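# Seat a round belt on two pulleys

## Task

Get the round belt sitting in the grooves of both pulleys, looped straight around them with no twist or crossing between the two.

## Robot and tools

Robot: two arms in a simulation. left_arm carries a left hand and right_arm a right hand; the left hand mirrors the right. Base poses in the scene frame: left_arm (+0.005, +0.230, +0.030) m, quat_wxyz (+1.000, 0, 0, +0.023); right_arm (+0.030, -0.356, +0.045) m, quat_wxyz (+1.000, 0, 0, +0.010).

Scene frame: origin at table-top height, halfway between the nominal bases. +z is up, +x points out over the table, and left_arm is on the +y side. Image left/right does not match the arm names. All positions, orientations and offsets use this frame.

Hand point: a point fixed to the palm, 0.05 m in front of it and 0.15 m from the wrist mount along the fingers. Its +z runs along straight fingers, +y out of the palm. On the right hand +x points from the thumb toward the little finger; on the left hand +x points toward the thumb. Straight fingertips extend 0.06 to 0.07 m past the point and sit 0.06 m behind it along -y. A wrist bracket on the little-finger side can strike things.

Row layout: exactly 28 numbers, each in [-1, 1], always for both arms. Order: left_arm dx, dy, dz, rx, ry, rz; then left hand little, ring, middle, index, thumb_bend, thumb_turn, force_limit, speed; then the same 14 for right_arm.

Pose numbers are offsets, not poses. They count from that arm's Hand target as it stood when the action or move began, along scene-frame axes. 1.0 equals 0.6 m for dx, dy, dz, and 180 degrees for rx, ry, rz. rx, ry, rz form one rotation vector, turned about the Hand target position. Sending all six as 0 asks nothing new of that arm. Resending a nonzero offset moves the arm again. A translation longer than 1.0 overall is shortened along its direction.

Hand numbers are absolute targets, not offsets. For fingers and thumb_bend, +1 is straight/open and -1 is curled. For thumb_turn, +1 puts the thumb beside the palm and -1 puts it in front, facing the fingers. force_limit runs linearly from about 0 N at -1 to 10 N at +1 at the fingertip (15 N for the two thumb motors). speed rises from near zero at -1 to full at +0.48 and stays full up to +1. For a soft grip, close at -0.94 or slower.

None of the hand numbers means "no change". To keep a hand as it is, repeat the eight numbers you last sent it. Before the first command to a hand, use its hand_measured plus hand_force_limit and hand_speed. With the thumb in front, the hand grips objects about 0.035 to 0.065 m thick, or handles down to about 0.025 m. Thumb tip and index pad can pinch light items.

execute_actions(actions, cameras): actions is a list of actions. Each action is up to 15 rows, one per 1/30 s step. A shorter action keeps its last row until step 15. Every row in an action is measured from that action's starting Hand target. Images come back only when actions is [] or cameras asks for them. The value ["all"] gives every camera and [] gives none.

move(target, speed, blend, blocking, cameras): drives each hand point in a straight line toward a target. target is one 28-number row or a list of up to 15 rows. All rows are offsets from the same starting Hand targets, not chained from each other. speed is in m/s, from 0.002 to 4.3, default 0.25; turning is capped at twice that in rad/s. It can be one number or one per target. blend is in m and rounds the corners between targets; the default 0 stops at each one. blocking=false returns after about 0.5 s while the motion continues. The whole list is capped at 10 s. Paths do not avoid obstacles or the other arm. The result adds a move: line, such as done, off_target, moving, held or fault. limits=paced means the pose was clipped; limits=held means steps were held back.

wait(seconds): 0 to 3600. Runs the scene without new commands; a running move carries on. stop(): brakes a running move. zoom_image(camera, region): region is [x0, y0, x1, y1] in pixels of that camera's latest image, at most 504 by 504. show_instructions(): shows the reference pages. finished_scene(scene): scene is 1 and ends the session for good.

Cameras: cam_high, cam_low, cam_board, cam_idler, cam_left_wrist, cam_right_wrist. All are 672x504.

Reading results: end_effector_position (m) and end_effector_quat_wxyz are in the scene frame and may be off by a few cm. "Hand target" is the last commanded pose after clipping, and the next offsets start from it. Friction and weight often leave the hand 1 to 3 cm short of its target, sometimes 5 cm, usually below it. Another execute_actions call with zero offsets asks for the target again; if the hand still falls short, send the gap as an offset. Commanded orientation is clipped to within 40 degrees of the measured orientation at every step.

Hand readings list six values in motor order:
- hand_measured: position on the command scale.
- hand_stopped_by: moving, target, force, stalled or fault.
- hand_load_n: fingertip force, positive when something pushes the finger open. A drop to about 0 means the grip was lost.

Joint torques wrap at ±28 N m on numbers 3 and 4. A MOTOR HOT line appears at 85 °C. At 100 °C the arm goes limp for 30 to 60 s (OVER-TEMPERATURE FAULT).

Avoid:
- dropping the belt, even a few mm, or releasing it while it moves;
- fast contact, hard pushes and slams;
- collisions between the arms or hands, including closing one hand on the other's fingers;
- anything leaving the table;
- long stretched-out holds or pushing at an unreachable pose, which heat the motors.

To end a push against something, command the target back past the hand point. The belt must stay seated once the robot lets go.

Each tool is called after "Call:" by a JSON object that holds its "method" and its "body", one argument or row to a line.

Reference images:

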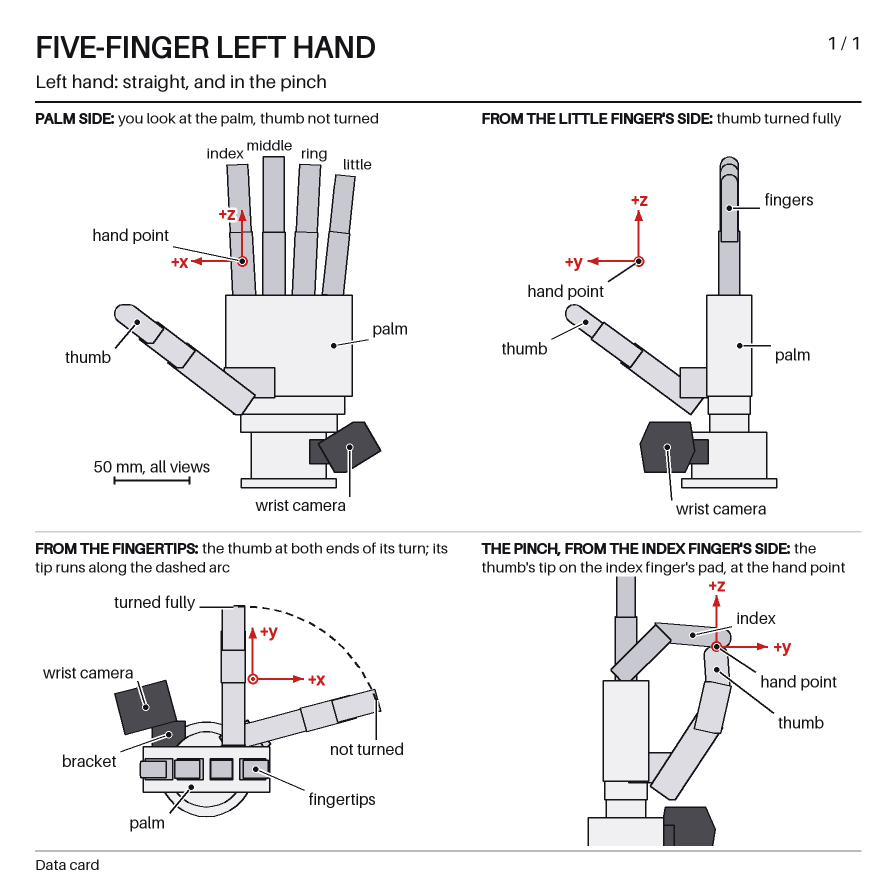

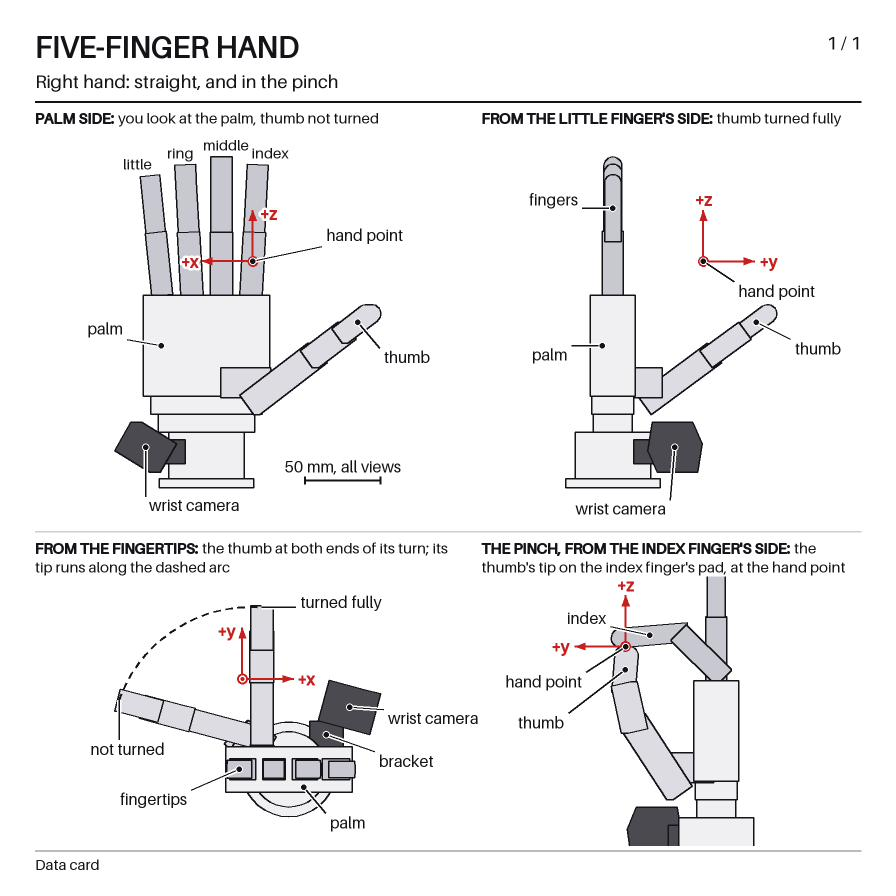

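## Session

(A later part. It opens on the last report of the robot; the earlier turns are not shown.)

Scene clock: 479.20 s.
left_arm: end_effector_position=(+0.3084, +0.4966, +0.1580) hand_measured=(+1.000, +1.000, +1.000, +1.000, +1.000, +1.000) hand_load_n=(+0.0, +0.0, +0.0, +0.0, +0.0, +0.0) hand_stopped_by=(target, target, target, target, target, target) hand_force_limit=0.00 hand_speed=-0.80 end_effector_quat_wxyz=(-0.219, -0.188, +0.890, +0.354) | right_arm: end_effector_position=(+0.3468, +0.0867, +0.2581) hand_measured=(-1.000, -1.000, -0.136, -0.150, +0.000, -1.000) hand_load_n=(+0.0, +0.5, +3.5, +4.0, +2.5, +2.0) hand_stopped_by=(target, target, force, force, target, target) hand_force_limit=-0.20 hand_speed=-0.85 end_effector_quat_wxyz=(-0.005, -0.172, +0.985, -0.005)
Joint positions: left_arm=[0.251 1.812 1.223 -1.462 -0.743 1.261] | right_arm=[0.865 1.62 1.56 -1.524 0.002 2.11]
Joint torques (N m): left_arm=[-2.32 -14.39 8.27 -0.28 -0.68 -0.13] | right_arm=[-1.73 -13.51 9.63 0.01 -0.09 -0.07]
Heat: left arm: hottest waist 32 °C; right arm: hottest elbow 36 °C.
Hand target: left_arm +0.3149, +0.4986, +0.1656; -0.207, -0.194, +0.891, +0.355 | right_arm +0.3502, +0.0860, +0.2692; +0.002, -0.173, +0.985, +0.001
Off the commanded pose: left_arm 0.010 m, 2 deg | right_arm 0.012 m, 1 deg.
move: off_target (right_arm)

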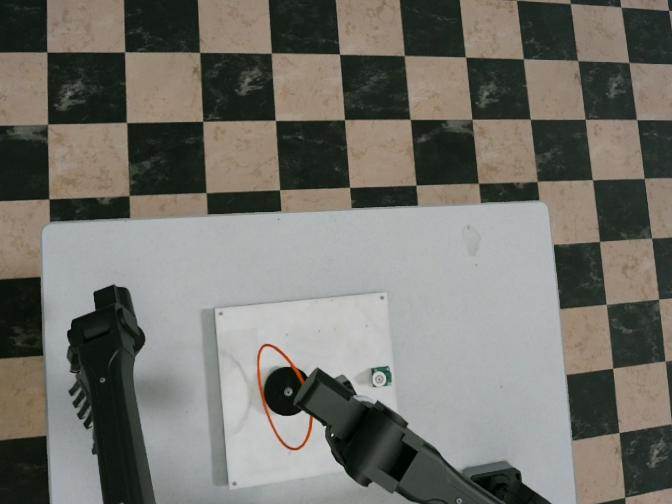

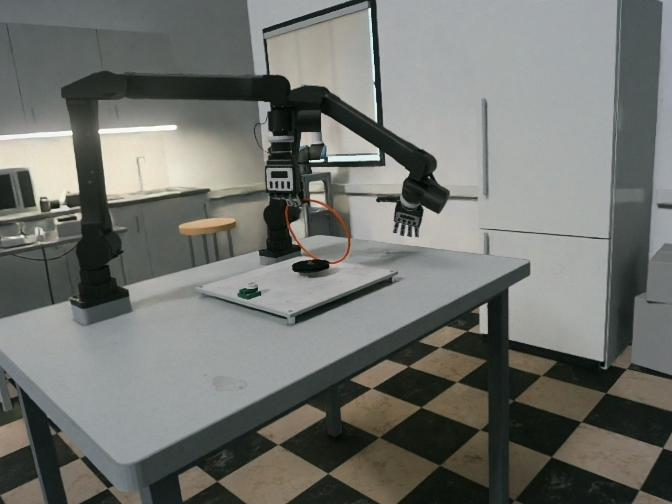

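Call:
{"method": "move", "body": {
  "target": [0,0,0,0,0,0,1,1,1,1,1,1,0,-0.8,0.002,-0.013,0.008,0,0,0,-1,-1,-0.4,-0.4,0.0,-1,-0.2,-0.85],
  "speed": 0.03,
  "cameras": ["cam_high","cam_low","cam_board"]
}}

Call:
{"method": "zoom_image", "body": {
  "camera": "cam_low",
  "region": [285, 240, 345, 285]
}}

Call:
{"method": "zoom_image", "body": {
  "camera": "cam_high",
  "region": [220, 310, 370, 460]
}}

Scene clock: 500.33 s.
left_arm: end_effector_position=(+0.3084, +0.4966, +0.1580) hand_measured=(+1.000, +1.000, +1.000, +1.000, +1.000, +1.000) hand_load_n=(+0.0, +0.0, +0.0, +0.0, -0.5, +0.0) hand_stopped_by=(target, target, target, target, target, target) hand_force_limit=0.00 hand_speed=-0.80 end_effector_quat_wxyz=(-0.219, -0.188, +0.890, +0.354) | right_arm: end_effector_position=(+0.3501, +0.0824, +0.2585) hand_measured=(-1.000, -1.000, -0.136, -0.150, +0.000, -1.000) hand_load_n=(+0.0, +0.0, +4.0, +4.0, +2.5, +2.0) hand_stopped_by=(target, target, force, force, target, target) hand_force_limit=-0.20 hand_speed=-0.85 end_effector_quat_wxyz=(-0.006, -0.172, +0.985, -0.006)
Joint positions: left_arm=[0.251 1.812 1.223 -1.462 -0.743 1.261] | right_arm=[0.854 1.619 1.56 -1.528 0.002 2.098]
Joint torques (N m): left_arm=[-2.32 -14.33 8.27 -0.29 -0.68 -0.13] | right_arm=[-1.9 -14.74 9.2 -0.2 -0.08 -0.07]
Heat: left arm: hottest elbow 32 °C; right arm: hottest elbow 36 °C.
Hand target: left_arm +0.3149, +0.4986, +0.1656; -0.207, -0.194, +0.891, +0.355 | right_arm +0.3515, +0.0782, +0.2740; +0.002, -0.173, +0.985, +0.001
Off the commanded pose: left_arm 0.010 m, 2 deg | right_arm 0.016 m, 1 deg.
move: off_target (right_arm)

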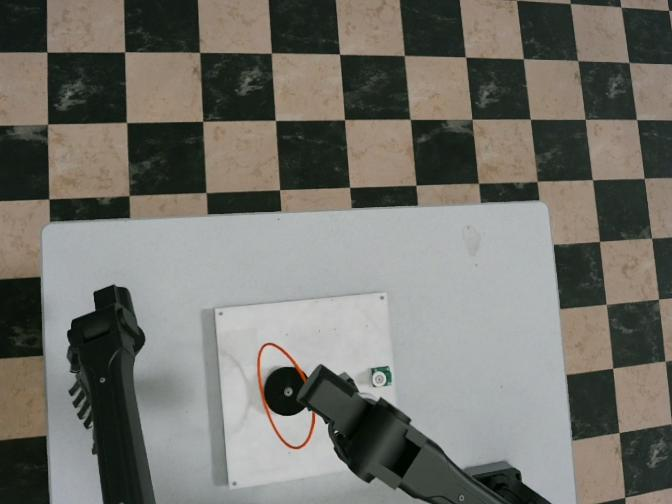

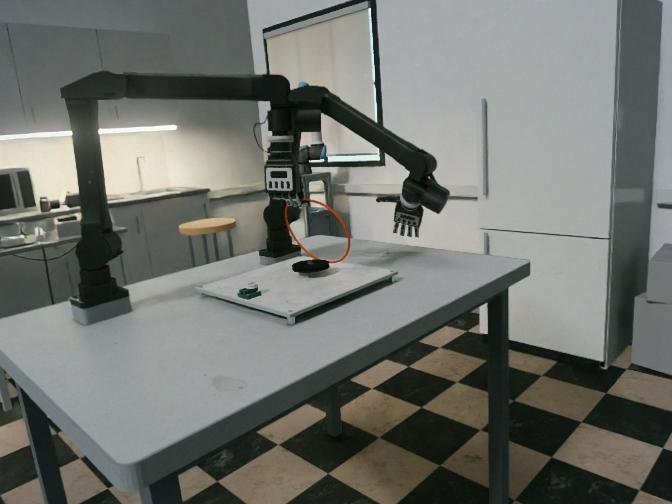

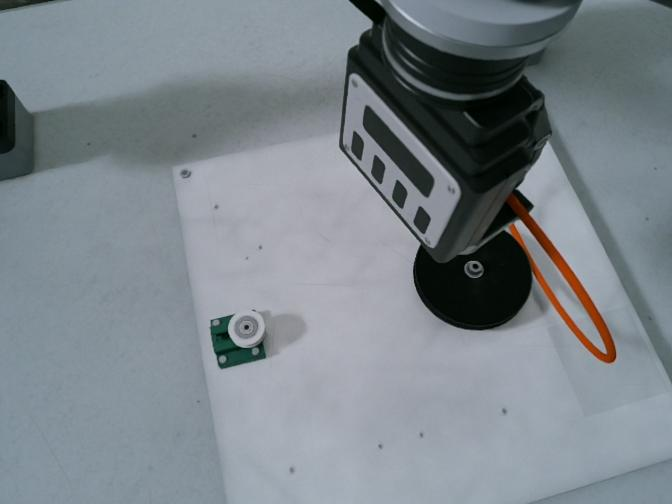

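Scaled by 8.400 from the camera's image (finer frame: 960x720).

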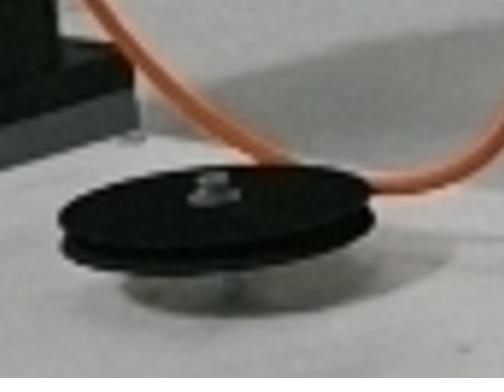

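Scaled by 3.360 from the camera's image (finer frame: 960x720).

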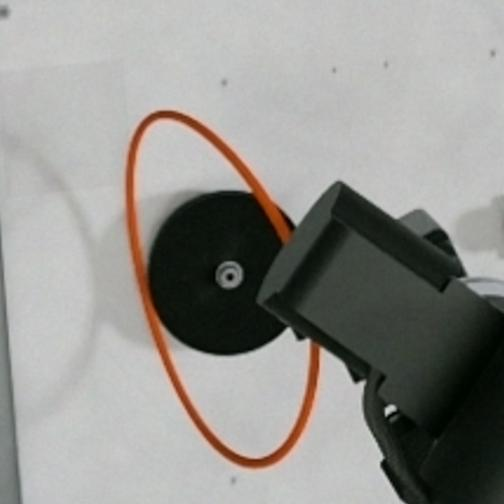

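Call:
{"method": "move", "body": {
  "target": [0,0,0,0,0,0,1,1,1,1,1,1,0,-0.8,-0.03,-0.006,0,0,0,0,-1,-1,-0.4,-0.4,0.0,-1,-0.2,-0.85],
  "speed": 0.03,
  "cameras": ["cam_high","cam_low","cam_board"]
}}

Call:
{"method": "zoom_image", "body": {
  "camera": "cam_low",
  "region": [285, 240, 345, 285]
}}

Call:
{"method": "zoom_image", "body": {
  "camera": "cam_high",
  "region": [220, 310, 370, 460]
}}

Scene clock: 509.53 s.
left_arm: end_effector_position=(+0.3084, +0.4966, +0.1580) hand_measured=(+1.000, +1.000, +1.000, +1.000, +1.000, +1.000) hand_load_n=(+0.0, +0.0, +0.0, +0.0, +0.0, +0.0) hand_stopped_by=(target, target, target, target, target, target) hand_force_limit=0.00 hand_speed=-0.80 end_effector_quat_wxyz=(-0.219, -0.188, +0.890, +0.354) | right_arm: end_effector_position=(+0.3397, +0.0761, +0.2664) hand_measured=(-1.000, -1.000, -0.136, -0.150, +0.000, -1.000) hand_load_n=(+0.0, +0.0, +4.0, +4.0, +2.0, +2.5) hand_stopped_by=(target, target, force, force, target, target) hand_force_limit=-0.20 hand_speed=-0.85 end_effector_quat_wxyz=(-0.002, -0.174, +0.985, -0.002)
Joint positions: left_arm=[0.251 1.812 1.223 -1.462 -0.743 1.261] | right_arm=[0.862 1.58 1.532 -1.528 0.002 2.104]
Joint torques (N m): left_arm=[-2.32 -14.39 8.27 -0.29 -0.68 -0.13] | right_arm=[-0.21 -13.57 8.05 0.14 -0.11 0.12]
Heat: left arm: hottest elbow 32 °C; right arm: hottest elbow 36 °C.
Hand target: left_arm +0.3149, +0.4986, +0.1656; -0.207, -0.194, +0.891, +0.355 | right_arm +0.3335, +0.0745, +0.2739; +0.002, -0.173, +0.985, +0.001
Off the commanded pose: left_arm 0.010 m, 2 deg | right_arm 0.010 m, 1 deg.
move: done

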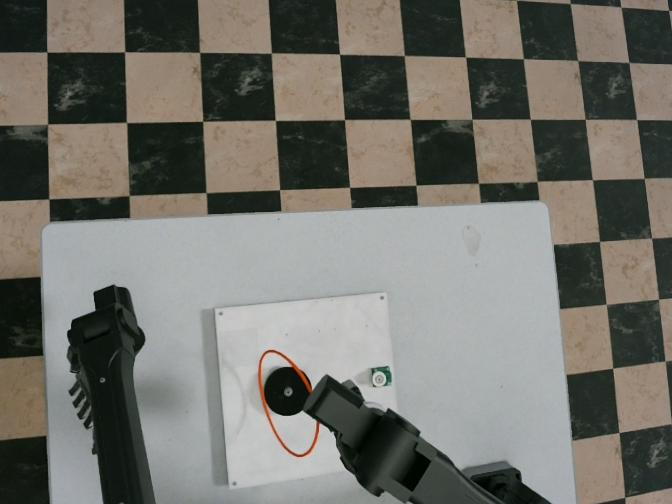

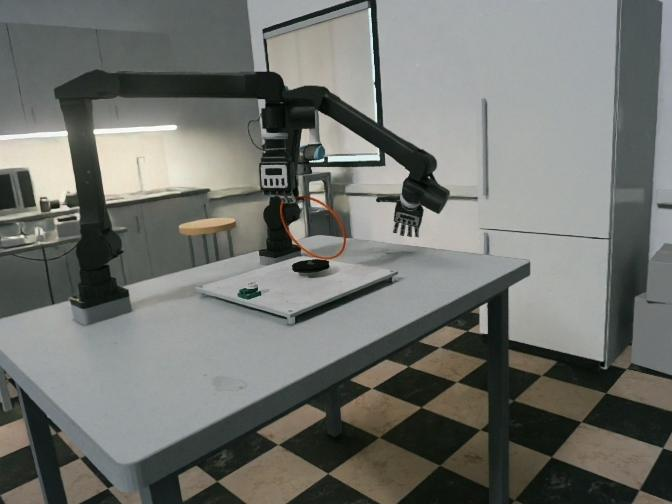

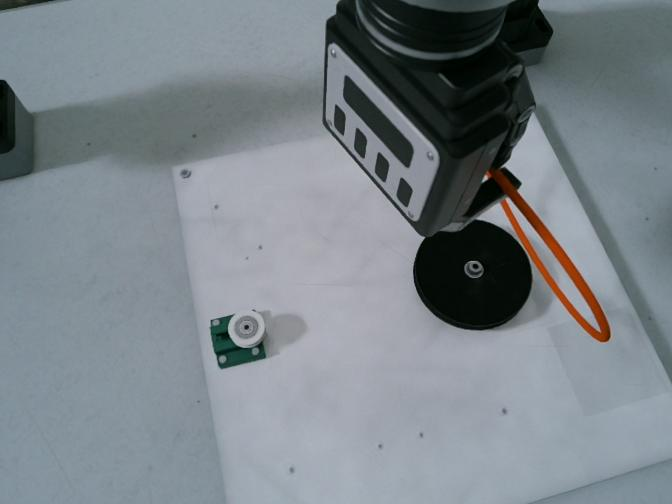

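Scaled by 8.400 from the camera's image (finer frame: 960x720).

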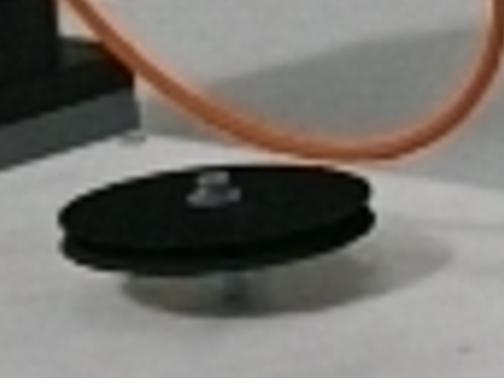

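Scaled by 3.360 from the camera's image (finer frame: 960x720).

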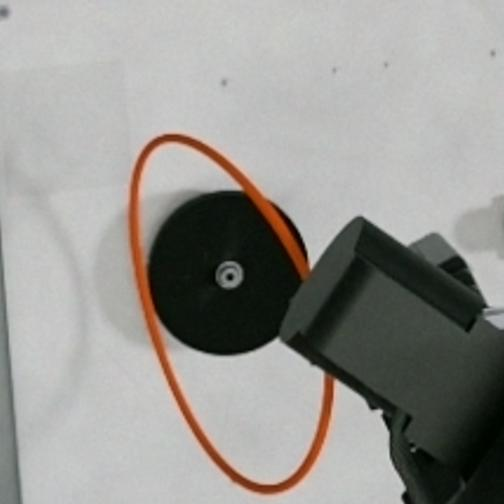

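Call:
{"method": "move", "body": {
  "target": [0,0,0,0,0,0,1,1,1,1,1,1,0,-0.8,0,0.008,-0.03,0,0,0,-1,-1,-0.4,-0.4,0.0,-1,-0.2,-0.85],
  "speed": 0.03
}}

Scene clock: 515.00 s.
left_arm: end_effector_position=(+0.3084, +0.4966, +0.1580) hand_measured=(+1.000, +1.000, +1.000, +1.000, +1.000, +1.000) hand_load_n=(+0.0, +0.5, +0.0, +0.0, +0.0, +0.0) hand_stopped_by=(target, target, target, target, target, target) hand_force_limit=0.00 hand_speed=-0.80 end_effector_quat_wxyz=(-0.219, -0.188, +0.890, +0.354) | right_arm: end_effector_position=(+0.3361, +0.0755, +0.2535) hand_measured=(-1.000, -1.000, -0.136, -0.150, +0.000, -1.000) hand_load_n=(+0.0, +0.0, +4.0, +4.0, +2.0, +2.0) hand_stopped_by=(target, target, force, force, target, target) hand_force_limit=-0.20 hand_speed=-0.85 end_effector_quat_wxyz=(-0.004, -0.173, +0.985, -0.005)
Joint positions: left_arm=[0.251 1.812 1.223 -1.462 -0.743 1.261] | right_arm=[0.867 1.58 1.499 -1.503 0.002 2.111]
Joint torques (N m): left_arm=[-2.32 -14.39 8.28 -0.29 -0.68 -0.13] | right_arm=[-0.79 -12.98 7.99 0.85 -0.09 0.07]
Heat: left arm: hottest elbow 32 °C; right arm: hottest elbow 36 °C.
Hand target: left_arm +0.3149, +0.4986, +0.1656; -0.207, -0.194, +0.891, +0.355 | right_arm +0.3334, +0.0794, +0.2559; +0.002, -0.173, +0.985, +0.001
Off the commanded pose: left_arm 0.010 m, 2 deg | right_arm 0.005 m, 1 deg.
move: done

Call:
{"method": "wait", "body": {
  "seconds": 0.5,
  "cameras": ["cam_high","cam_low"]
}}

Call:
{"method": "zoom_image", "body": {
  "camera": "cam_low",
  "region": [285, 240, 345, 285]
}}

Call:
{"method": "zoom_image", "body": {
  "camera": "cam_high",
  "region": [220, 310, 370, 460]
}}

Scene clock: 517.60 s.
left_arm: end_effector_position=(+0.3084, +0.4966, +0.1580) hand_measured=(+1.000, +1.000, +1.000, +1.000, +1.000, +1.000) hand_load_n=(+0.0, +0.0, +0.0, +0.0, +0.0, +0.0) hand_stopped_by=(target, target, target, target, target, target) hand_force_limit=0.00 hand_speed=-0.80 end_effector_quat_wxyz=(-0.219, -0.188, +0.890, +0.354) | right_arm: end_effector_position=(+0.3361, +0.0755, +0.2535) hand_measured=(-1.000, -1.000, -0.136, -0.150, +0.000, -1.000) hand_load_n=(+0.0, +0.0, +4.0, +4.0, +2.0, +2.5) hand_stopped_by=(target, target, force, force, target, target) hand_force_limit=-0.20 hand_speed=-0.85 end_effector_quat_wxyz=(-0.004, -0.173, +0.985, -0.005)
Joint positions: left_arm=[0.251 1.812 1.223 -1.462 -0.743 1.261] | right_arm=[0.867 1.58 1.499 -1.503 0.002 2.111]
Joint torques (N m): left_arm=[-2.32 -14.39 8.27 -0.29 -0.68 -0.13] | right_arm=[-0.21 -12.63 7.92 0.79 -0.12 0.06]
Heat: left arm: hottest elbow 32 °C; right arm: hottest elbow 36 °C.
Hand target: left_arm +0.3149, +0.4986, +0.1656; -0.207, -0.194, +0.891, +0.355 | right_arm +0.3334, +0.0794, +0.2559; +0.002, -0.173, +0.985, +0.001
Off the commanded pose: left_arm 0.010 m, 2 deg | right_arm 0.005 m, 1 deg.
wait: 0.50 s; at rest from the start

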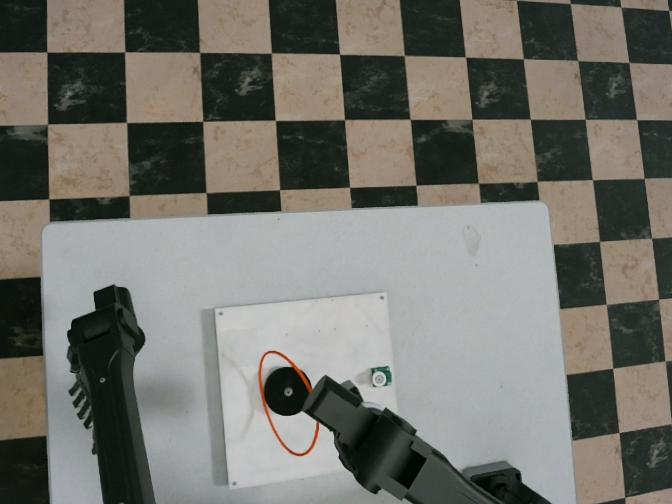

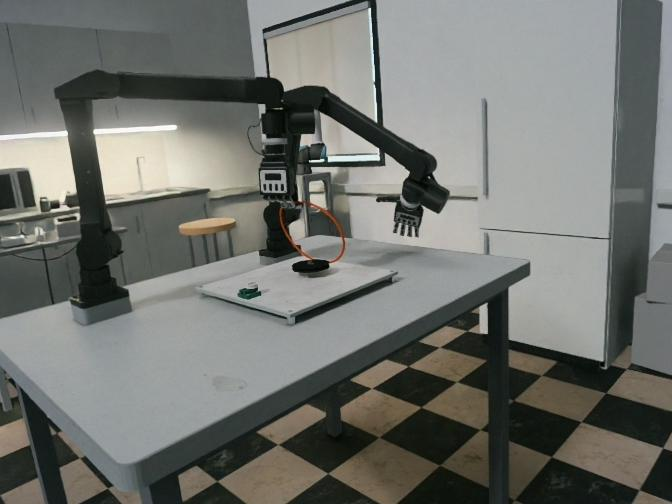

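Scaled by 8.400 from the camera's image (finer frame: 960x720).

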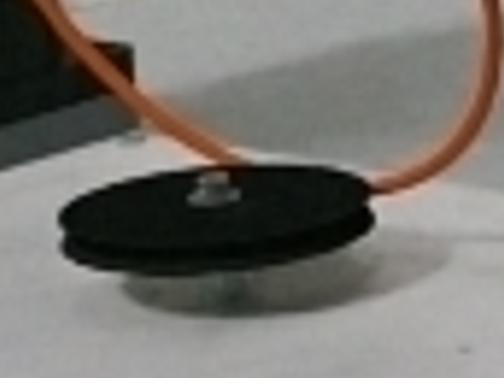

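Scaled by 3.360 from the camera's image (finer frame: 960x720).

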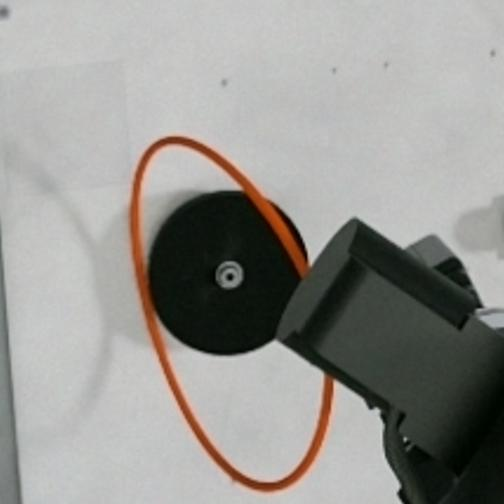

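Call:
{"method": "move", "body": {
  "target": [0,0,0,0,0,0,1,1,1,1,1,1,0,-0.8,0.006,-0.02,0.008,0,0,0,-1,-1,-0.4,-0.4,0.0,-1,-0.2,-0.85],
  "speed": 0.03,
  "cameras": ["cam_high","cam_low"]
}}

Call:
{"method": "zoom_image", "body": {
  "camera": "cam_low",
  "region": [285, 240, 345, 285]
}}

Call:
{"method": "zoom_image", "body": {
  "camera": "cam_high",
  "region": [220, 310, 370, 460]
}}

Scene clock: 525.20 s.
left_arm: end_effector_position=(+0.3084, +0.4966, +0.1580) hand_measured=(+1.000, +1.000, +1.000, +1.000, +1.000, +1.000) hand_load_n=(+0.0, +0.0, +0.0, +0.0, +0.0, +0.0) hand_stopped_by=(target, target, target, target, target, target) hand_force_limit=0.00 hand_speed=-0.80 end_effector_quat_wxyz=(-0.219, -0.188, +0.890, +0.354) | right_arm: end_effector_position=(+0.3348, +0.0718, +0.2523) hand_measured=(-1.000, -1.000, -0.136, -0.150, +0.000, -1.000) hand_load_n=(+0.0, +0.0, +4.0, +4.0, +2.5, +2.0) hand_stopped_by=(target, target, force, force, target, target) hand_force_limit=-0.20 hand_speed=-0.85 end_effector_quat_wxyz=(-0.006, -0.174, +0.985, -0.006)
Joint positions: left_arm=[0.251 1.812 1.223 -1.462 -0.743 1.261] | right_arm=[0.864 1.574 1.489 -1.503 0.002 2.106]
Joint torques (N m): left_arm=[-2.32 -14.39 8.27 -0.29 -0.68 -0.13] | right_arm=[-1.96 -13.16 7.97 0.4 -0.09 -0.06]
Heat: left arm: hottest elbow 32 °C; right arm: hottest elbow 36 °C.
Hand target: left_arm +0.3149, +0.4986, +0.1656; -0.207, -0.194, +0.891, +0.355 | right_arm +0.3369, +0.0674, +0.2606; +0.002, -0.173, +0.985, +0.000
Off the commanded pose: left_arm 0.010 m, 2 deg | right_arm 0.010 m, 1 deg.
move: done

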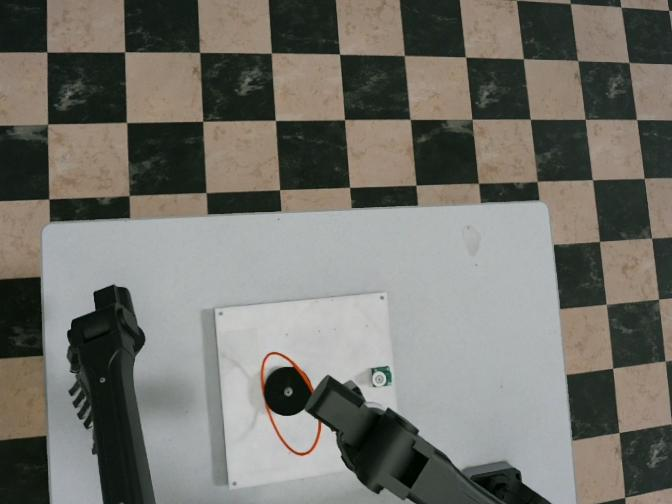

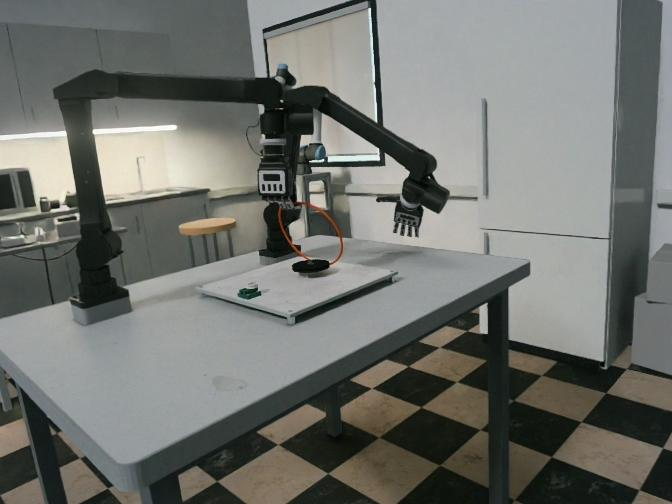

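Scaled by 8.400 from the camera's image (finer frame: 960x720).

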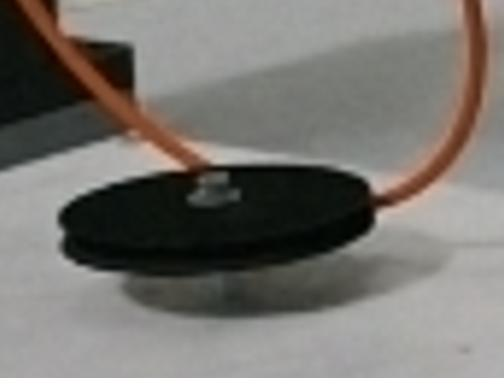

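Scaled by 3.360 from the camera's image (finer frame: 960x720).

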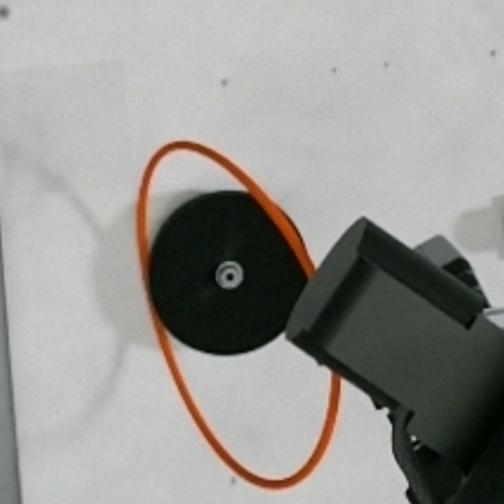

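Call:
{"method": "zoom_image", "body": {
  "camera": "cam_high",
  "region": [255, 360, 315, 420]
}}

Scaled by 8.400 from the camera's image (finer frame: 960x720).

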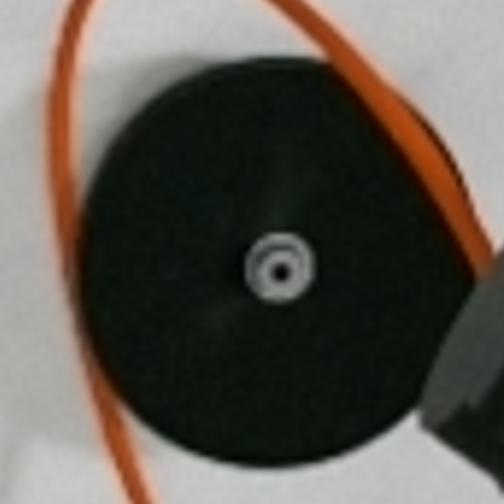

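Call:
{"method": "wait", "body": {
  "seconds": 0.2,
  "cameras": ["all"]
}}

Call:
{"method": "zoom_image", "body": {
  "camera": "cam_board",
  "region": [450, 190, 570, 310]
}}

Call:
{"method": "zoom_image", "body": {
  "camera": "cam_right_wrist",
  "region": [340, 20, 600, 260]
}}

Scene clock: 534.00 s.
left_arm: end_effector_position=(+0.3084, +0.4966, +0.1580) hand_measured=(+1.000, +1.000, +1.000, +1.000, +1.000, +1.000) hand_load_n=(+0.0, +0.0, +0.0, +0.0, -0.5, +0.0) hand_stopped_by=(target, target, target, target, target, target) hand_force_limit=0.00 hand_speed=-0.80 end_effector_quat_wxyz=(-0.219, -0.188, +0.890, +0.354) | right_arm: end_effector_position=(+0.3348, +0.0718, +0.2523) hand_measured=(-1.000, -1.000, -0.136, -0.150, +0.000, -1.000) hand_load_n=(+0.0, +0.0, +4.0, +4.0, +2.0, +2.5) hand_stopped_by=(target, target, force, force, target, target) hand_force_limit=-0.20 hand_speed=-0.85 end_effector_quat_wxyz=(-0.006, -0.174, +0.985, -0.006)
Joint positions: left_arm=[0.251 1.812 1.223 -1.462 -0.743 1.261] | right_arm=[0.864 1.574 1.489 -1.503 0.002 2.106]
Joint torques (N m): left_arm=[-2.32 -14.39 8.27 -0.29 -0.68 -0.13] | right_arm=[-2.14 -13.57 8.01 0.42 -0.09 -0.08]
Heat: left arm: hottest elbow 32 °C; right arm: hottest elbow 36 °C.
Hand target: left_arm +0.3149, +0.4986, +0.1656; -0.207, -0.194, +0.891, +0.355 | right_arm +0.3370, +0.0674, +0.2606; +0.002, -0.173, +0.985, +0.000
Off the commanded pose: left_arm 0.010 m, 2 deg | right_arm 0.010 m, 1 deg.
wait: 0.20 s; at rest from the start

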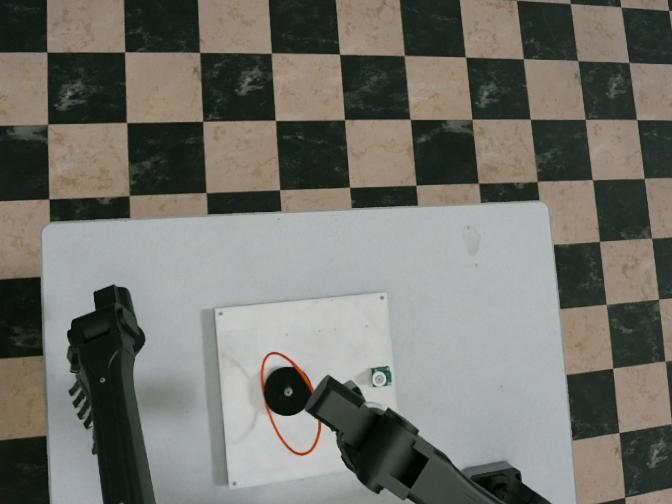

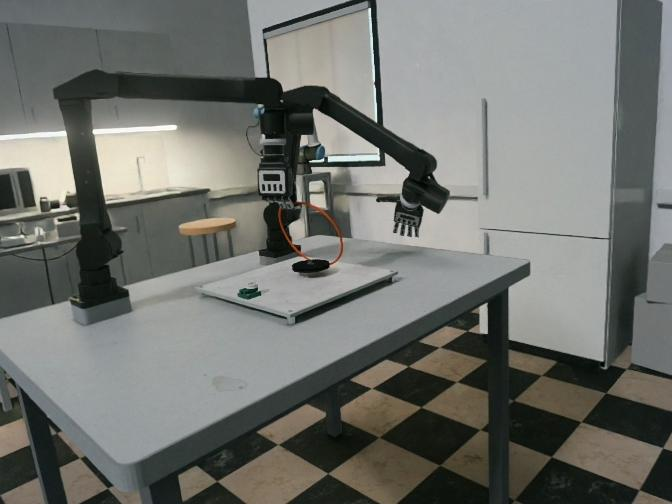

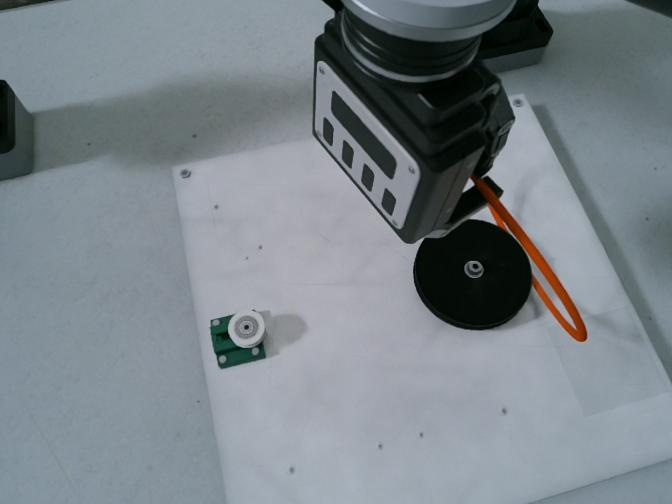

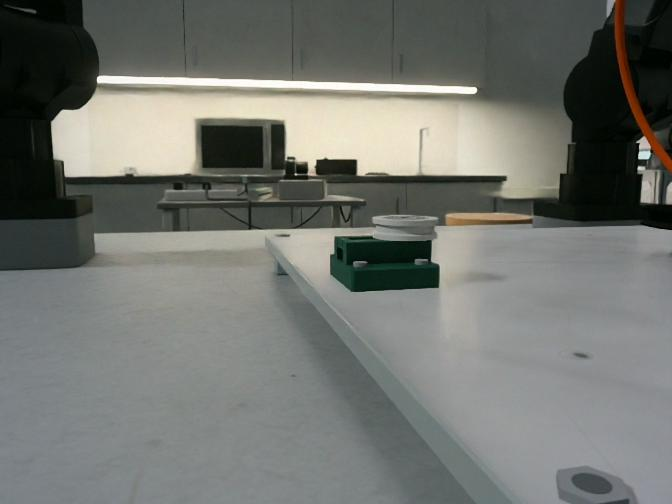

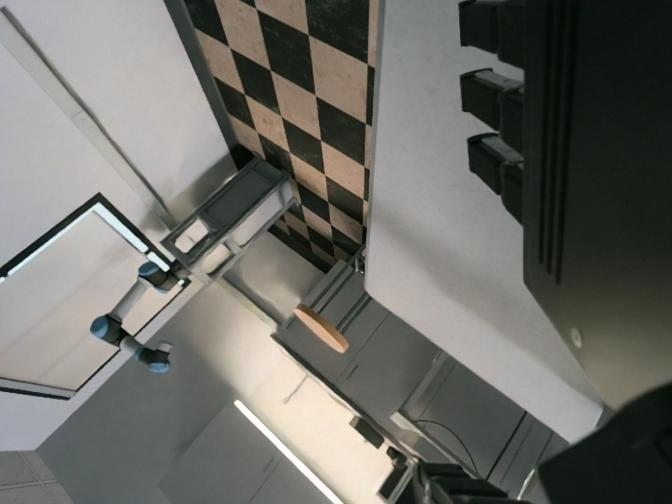

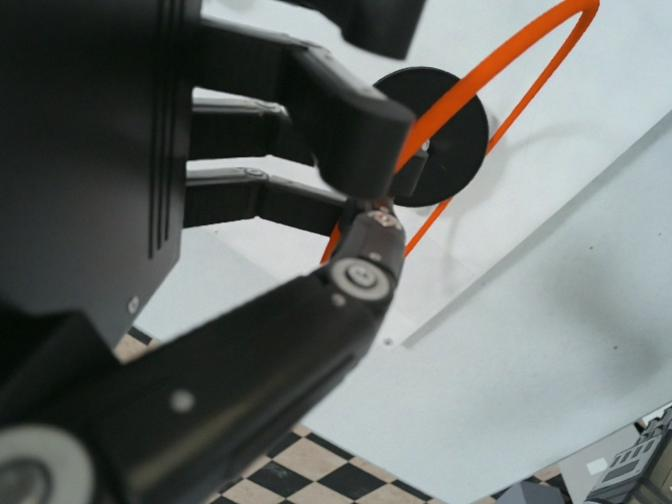

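Scaled by 4.200 from the camera's image (finer frame: 960x720).

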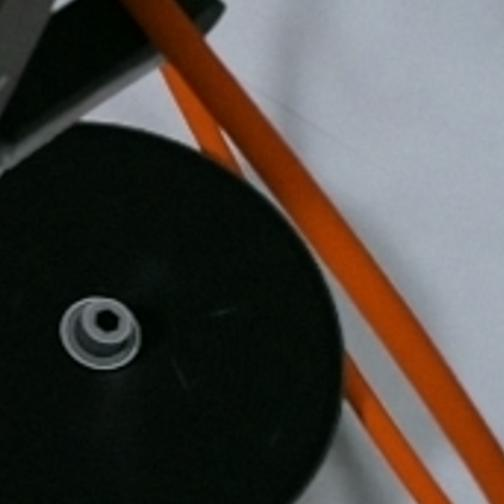

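Scaled by 1.938 from the camera's image (finer frame: 960x720).

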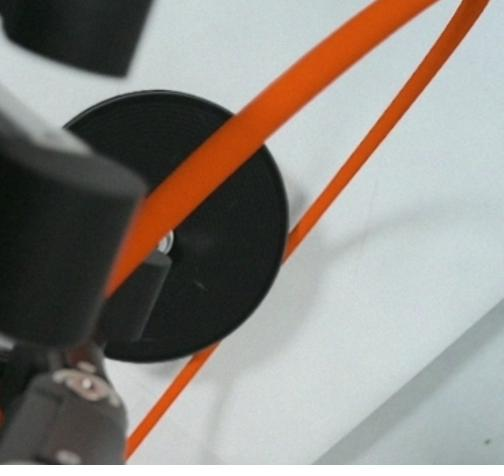

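Call:
{"method": "zoom_image", "body": {
  "camera": "cam_low",
  "region": [320, 250, 340, 275]
}}

Scaled by 20.160 from the camera's image (finer frame: 960x720).

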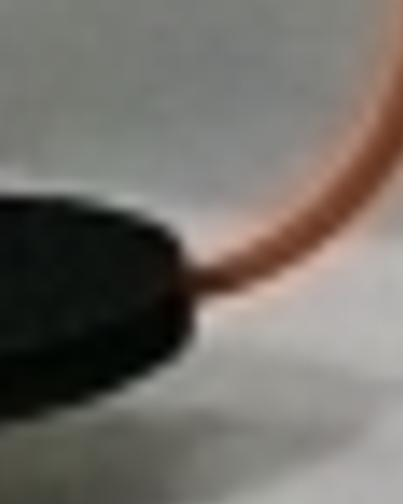

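Call:
{"method": "move", "body": {
  "target": [0,0,0,0,0,0,1,1,1,1,1,1,0,-0.8,0.0,0.0,0.008,0,0,0,-1,-1,-0.4,-0.4,0.0,-1,-0.2,-0.85],
  "speed": 0.03,
  "cameras": ["cam_high","cam_low"]
}}

Call:
{"method": "zoom_image", "body": {
  "camera": "cam_low",
  "region": [285, 240, 345, 285]
}}

Scene clock: 543.97 s.
left_arm: end_effector_position=(+0.3084, +0.4966, +0.1580) hand_measured=(+1.000, +1.000, +1.000, +1.000, +1.000, +1.000) hand_load_n=(+0.0, +0.0, +0.0, +0.0, +0.0, +0.0) hand_stopped_by=(target, target, target, target, target, target) hand_force_limit=0.00 hand_speed=-0.80 end_effector_quat_wxyz=(-0.219, -0.188, +0.890, +0.354) | right_arm: end_effector_position=(+0.3348, +0.0718, +0.2523) hand_measured=(-1.000, -1.000, -0.136, -0.150, +0.000, -1.000) hand_load_n=(+0.0, +0.0, +4.0, +4.0, +2.5, +2.0) hand_stopped_by=(target, target, force, force, target, target) hand_force_limit=-0.20 hand_speed=-0.85 end_effector_quat_wxyz=(-0.006, -0.174, +0.985, -0.006)
Joint positions: left_arm=[0.251 1.812 1.223 -1.462 -0.743 1.261] | right_arm=[0.864 1.574 1.489 -1.503 0.002 2.106]
Joint torques (N m): left_arm=[-2.32 -14.39 8.27 -0.29 -0.68 -0.13] | right_arm=[-2.08 -13.92 8.92 -0.01 -0.09 -0.08]
Heat: left arm: hottest elbow 32 °C; right arm: hottest elbow 35 °C.
Hand target: left_arm +0.3149, +0.4986, +0.1656; -0.207, -0.194, +0.891, +0.355 | right_arm +0.3370, +0.0674, +0.2654; +0.002, -0.173, +0.985, +0.000
Off the commanded pose: left_arm 0.010 m, 2 deg | right_arm 0.014 m, 1 deg.
move: off_target (right_arm)

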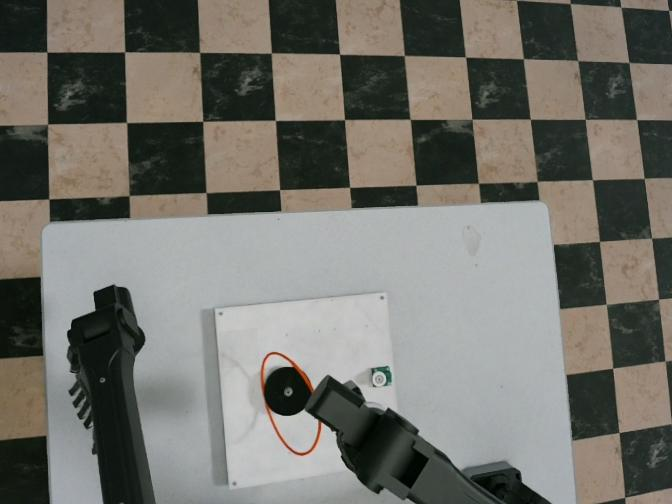

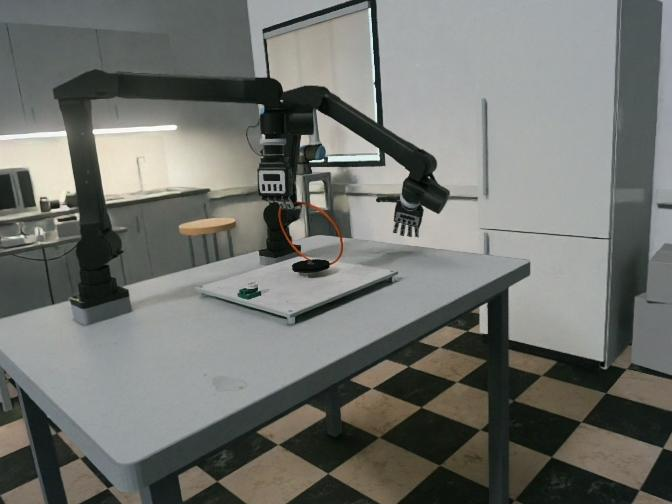

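Scaled by 8.400 from the camera's image (finer frame: 960x720).

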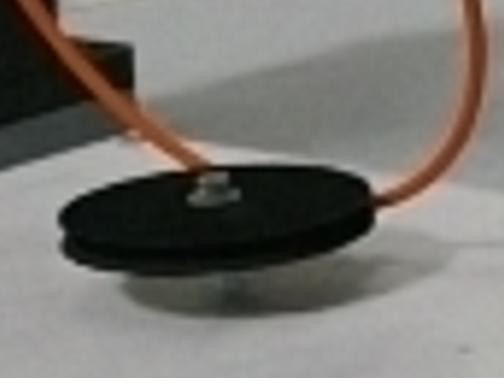

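Call:
{"method": "move", "body": {
  "target": [0,0,0,0,0,0,1,1,1,1,1,1,0,-0.8,0.0,0.0,0.013,0,0,0,-1,-1,-0.4,-0.4,0.0,-1,-0.2,-0.85],
  "speed": 0.03,
  "cameras": ["cam_high","cam_low"]
}}

Call:
{"method": "zoom_image", "body": {
  "camera": "cam_low",
  "region": [285, 240, 345, 285]
}}

Scene clock: 547.30 s.
left_arm: end_effector_position=(+0.3084, +0.4966, +0.1580) hand_measured=(+1.000, +1.000, +1.000, +1.000, +1.000, +1.000) hand_load_n=(+0.0, +0.0, +0.0, +0.5, +0.0, +0.0) hand_stopped_by=(target, target, target, target, target, target) hand_force_limit=0.00 hand_speed=-0.80 end_effector_quat_wxyz=(-0.219, -0.188, +0.890, +0.354) | right_arm: end_effector_position=(+0.3322, +0.0686, +0.2525) hand_measured=(-1.000, -1.000, -0.136, -0.150, +0.000, -1.000) hand_load_n=(+0.0, +0.0, +4.0, +4.0, +2.0, +2.5) hand_stopped_by=(target, target, force, force, target, target) hand_force_limit=-0.20 hand_speed=-0.85 end_effector_quat_wxyz=(-0.011, -0.174, +0.985, -0.010)
Joint positions: left_arm=[0.251 1.812 1.223 -1.462 -0.743 1.261] | right_arm=[0.864 1.572 1.489 -1.518 0.002 2.106]
Joint torques (N m): left_arm=[-2.32 -14.39 8.27 -0.29 -0.68 -0.13] | right_arm=[-1.73 -13.8 10.25 -0.17 -0.11 -0.07]
Heat: left arm: hottest elbow 32 °C; right arm: hottest elbow 35 °C.
Hand target: left_arm +0.3149, +0.4986, +0.1656; -0.207, -0.194, +0.891, +0.355 | right_arm +0.3370, +0.0674, +0.2733; +0.002, -0.173, +0.985, +0.001
Off the commanded pose: left_arm 0.010 m, 2 deg | right_arm 0.021 m, 2 deg.
move: off_target (right_arm)

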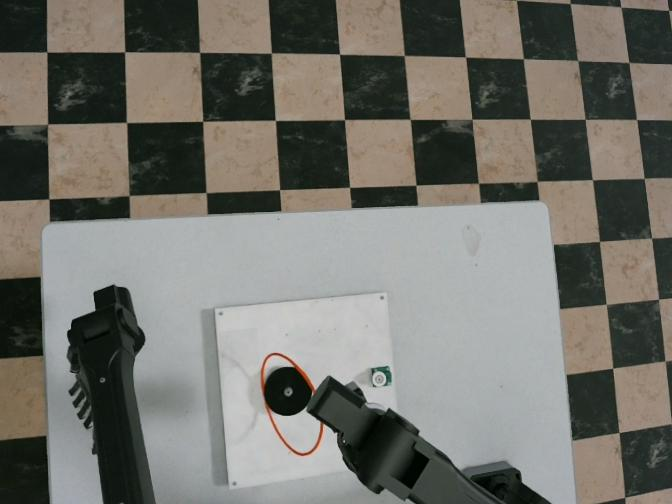

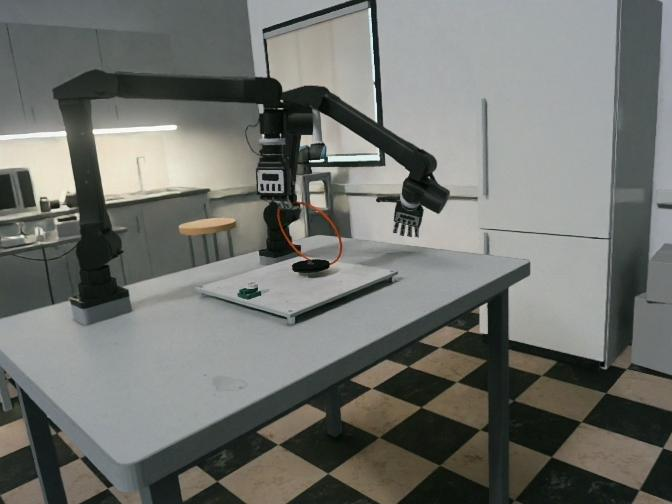

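Scaled by 8.400 from the camera's image (finer frame: 960x720).

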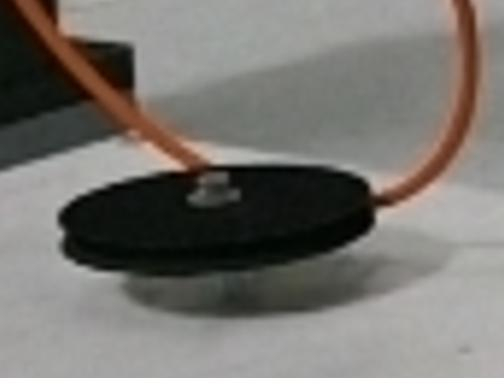

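Call:
{"method": "move", "body": {
  "target": [0,0,0,0,0,0,1,1,1,1,1,1,0,-0.8,0.0,0.0,0.009,0,0,0,-1,-1,-0.4,-0.4,0.0,-1,-0.2,-0.85],
  "speed": 0.03,
  "cameras": ["cam_high","cam_low"]
}}

Call:
{"method": "zoom_image", "body": {
  "camera": "cam_low",
  "region": [285, 240, 345, 285]
}}

Scene clock: 549.83 s.
left_arm: end_effector_position=(+0.3084, +0.4966, +0.1580) hand_measured=(+1.000, +1.000, +1.000, +1.000, +1.000, +1.000) hand_load_n=(+0.0, +0.0, +0.0, +0.0, +0.0, +0.0) hand_stopped_by=(target, target, target, target, target, target) hand_force_limit=0.00 hand_speed=-0.80 end_effector_quat_wxyz=(-0.219, -0.188, +0.890, +0.354) | right_arm: end_effector_position=(+0.3297, +0.0657, +0.2524) hand_measured=(-1.000, -1.000, -0.136, -0.150, +0.000, -1.000) hand_load_n=(+0.5, +0.0, +4.0, +4.0, +2.5, +2.0) hand_stopped_by=(target, target, force, force, target, target) hand_force_limit=-0.20 hand_speed=-0.85 end_effector_quat_wxyz=(-0.016, -0.174, +0.985, -0.014)
Joint positions: left_arm=[0.251 1.812 1.223 -1.462 -0.743 1.261] | right_arm=[0.864 1.571 1.489 -1.532 0.002 2.106]
Joint torques (N m): left_arm=[-2.32 -14.39 8.25 -0.29 -0.68 -0.13] | right_arm=[-1.85 -13.63 11.28 -0.25 -0.09 -0.08]
Heat: left arm: hottest elbow 32 °C; right arm: hottest elbow 36 °C.
Hand target: left_arm +0.3149, +0.4986, +0.1656; -0.207, -0.194, +0.891, +0.355 | right_arm +0.3370, +0.0674, +0.2786; +0.002, -0.173, +0.985, +0.000
Off the commanded pose: left_arm 0.010 m, 2 deg | right_arm 0.027 m, 3 deg.
move: off_target (right_arm)

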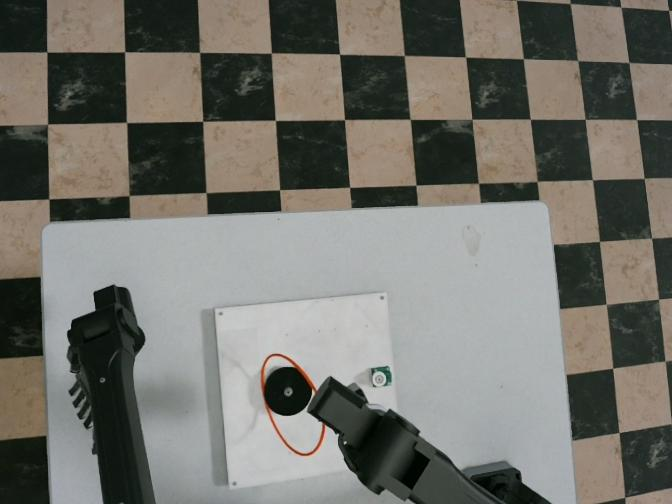

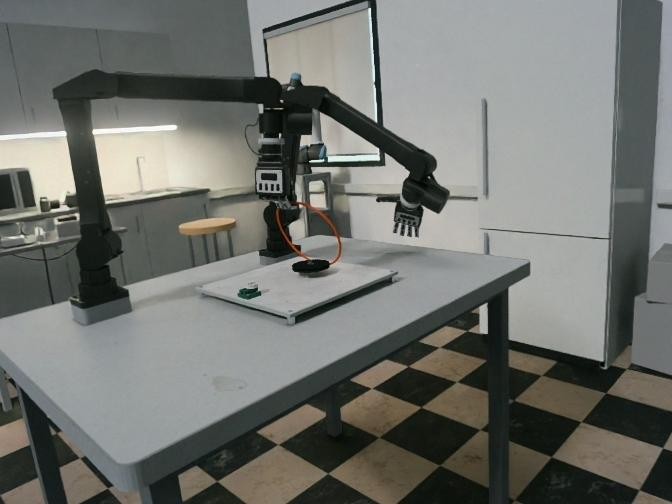

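Scaled by 8.400 from the camera's image (finer frame: 960x720).

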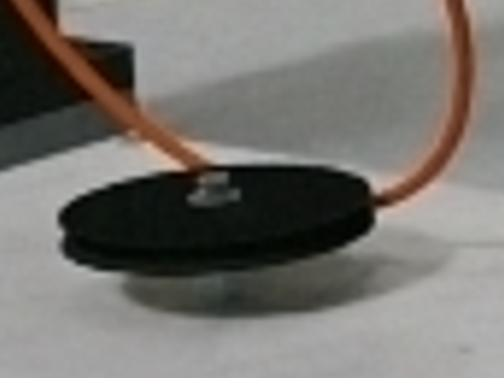

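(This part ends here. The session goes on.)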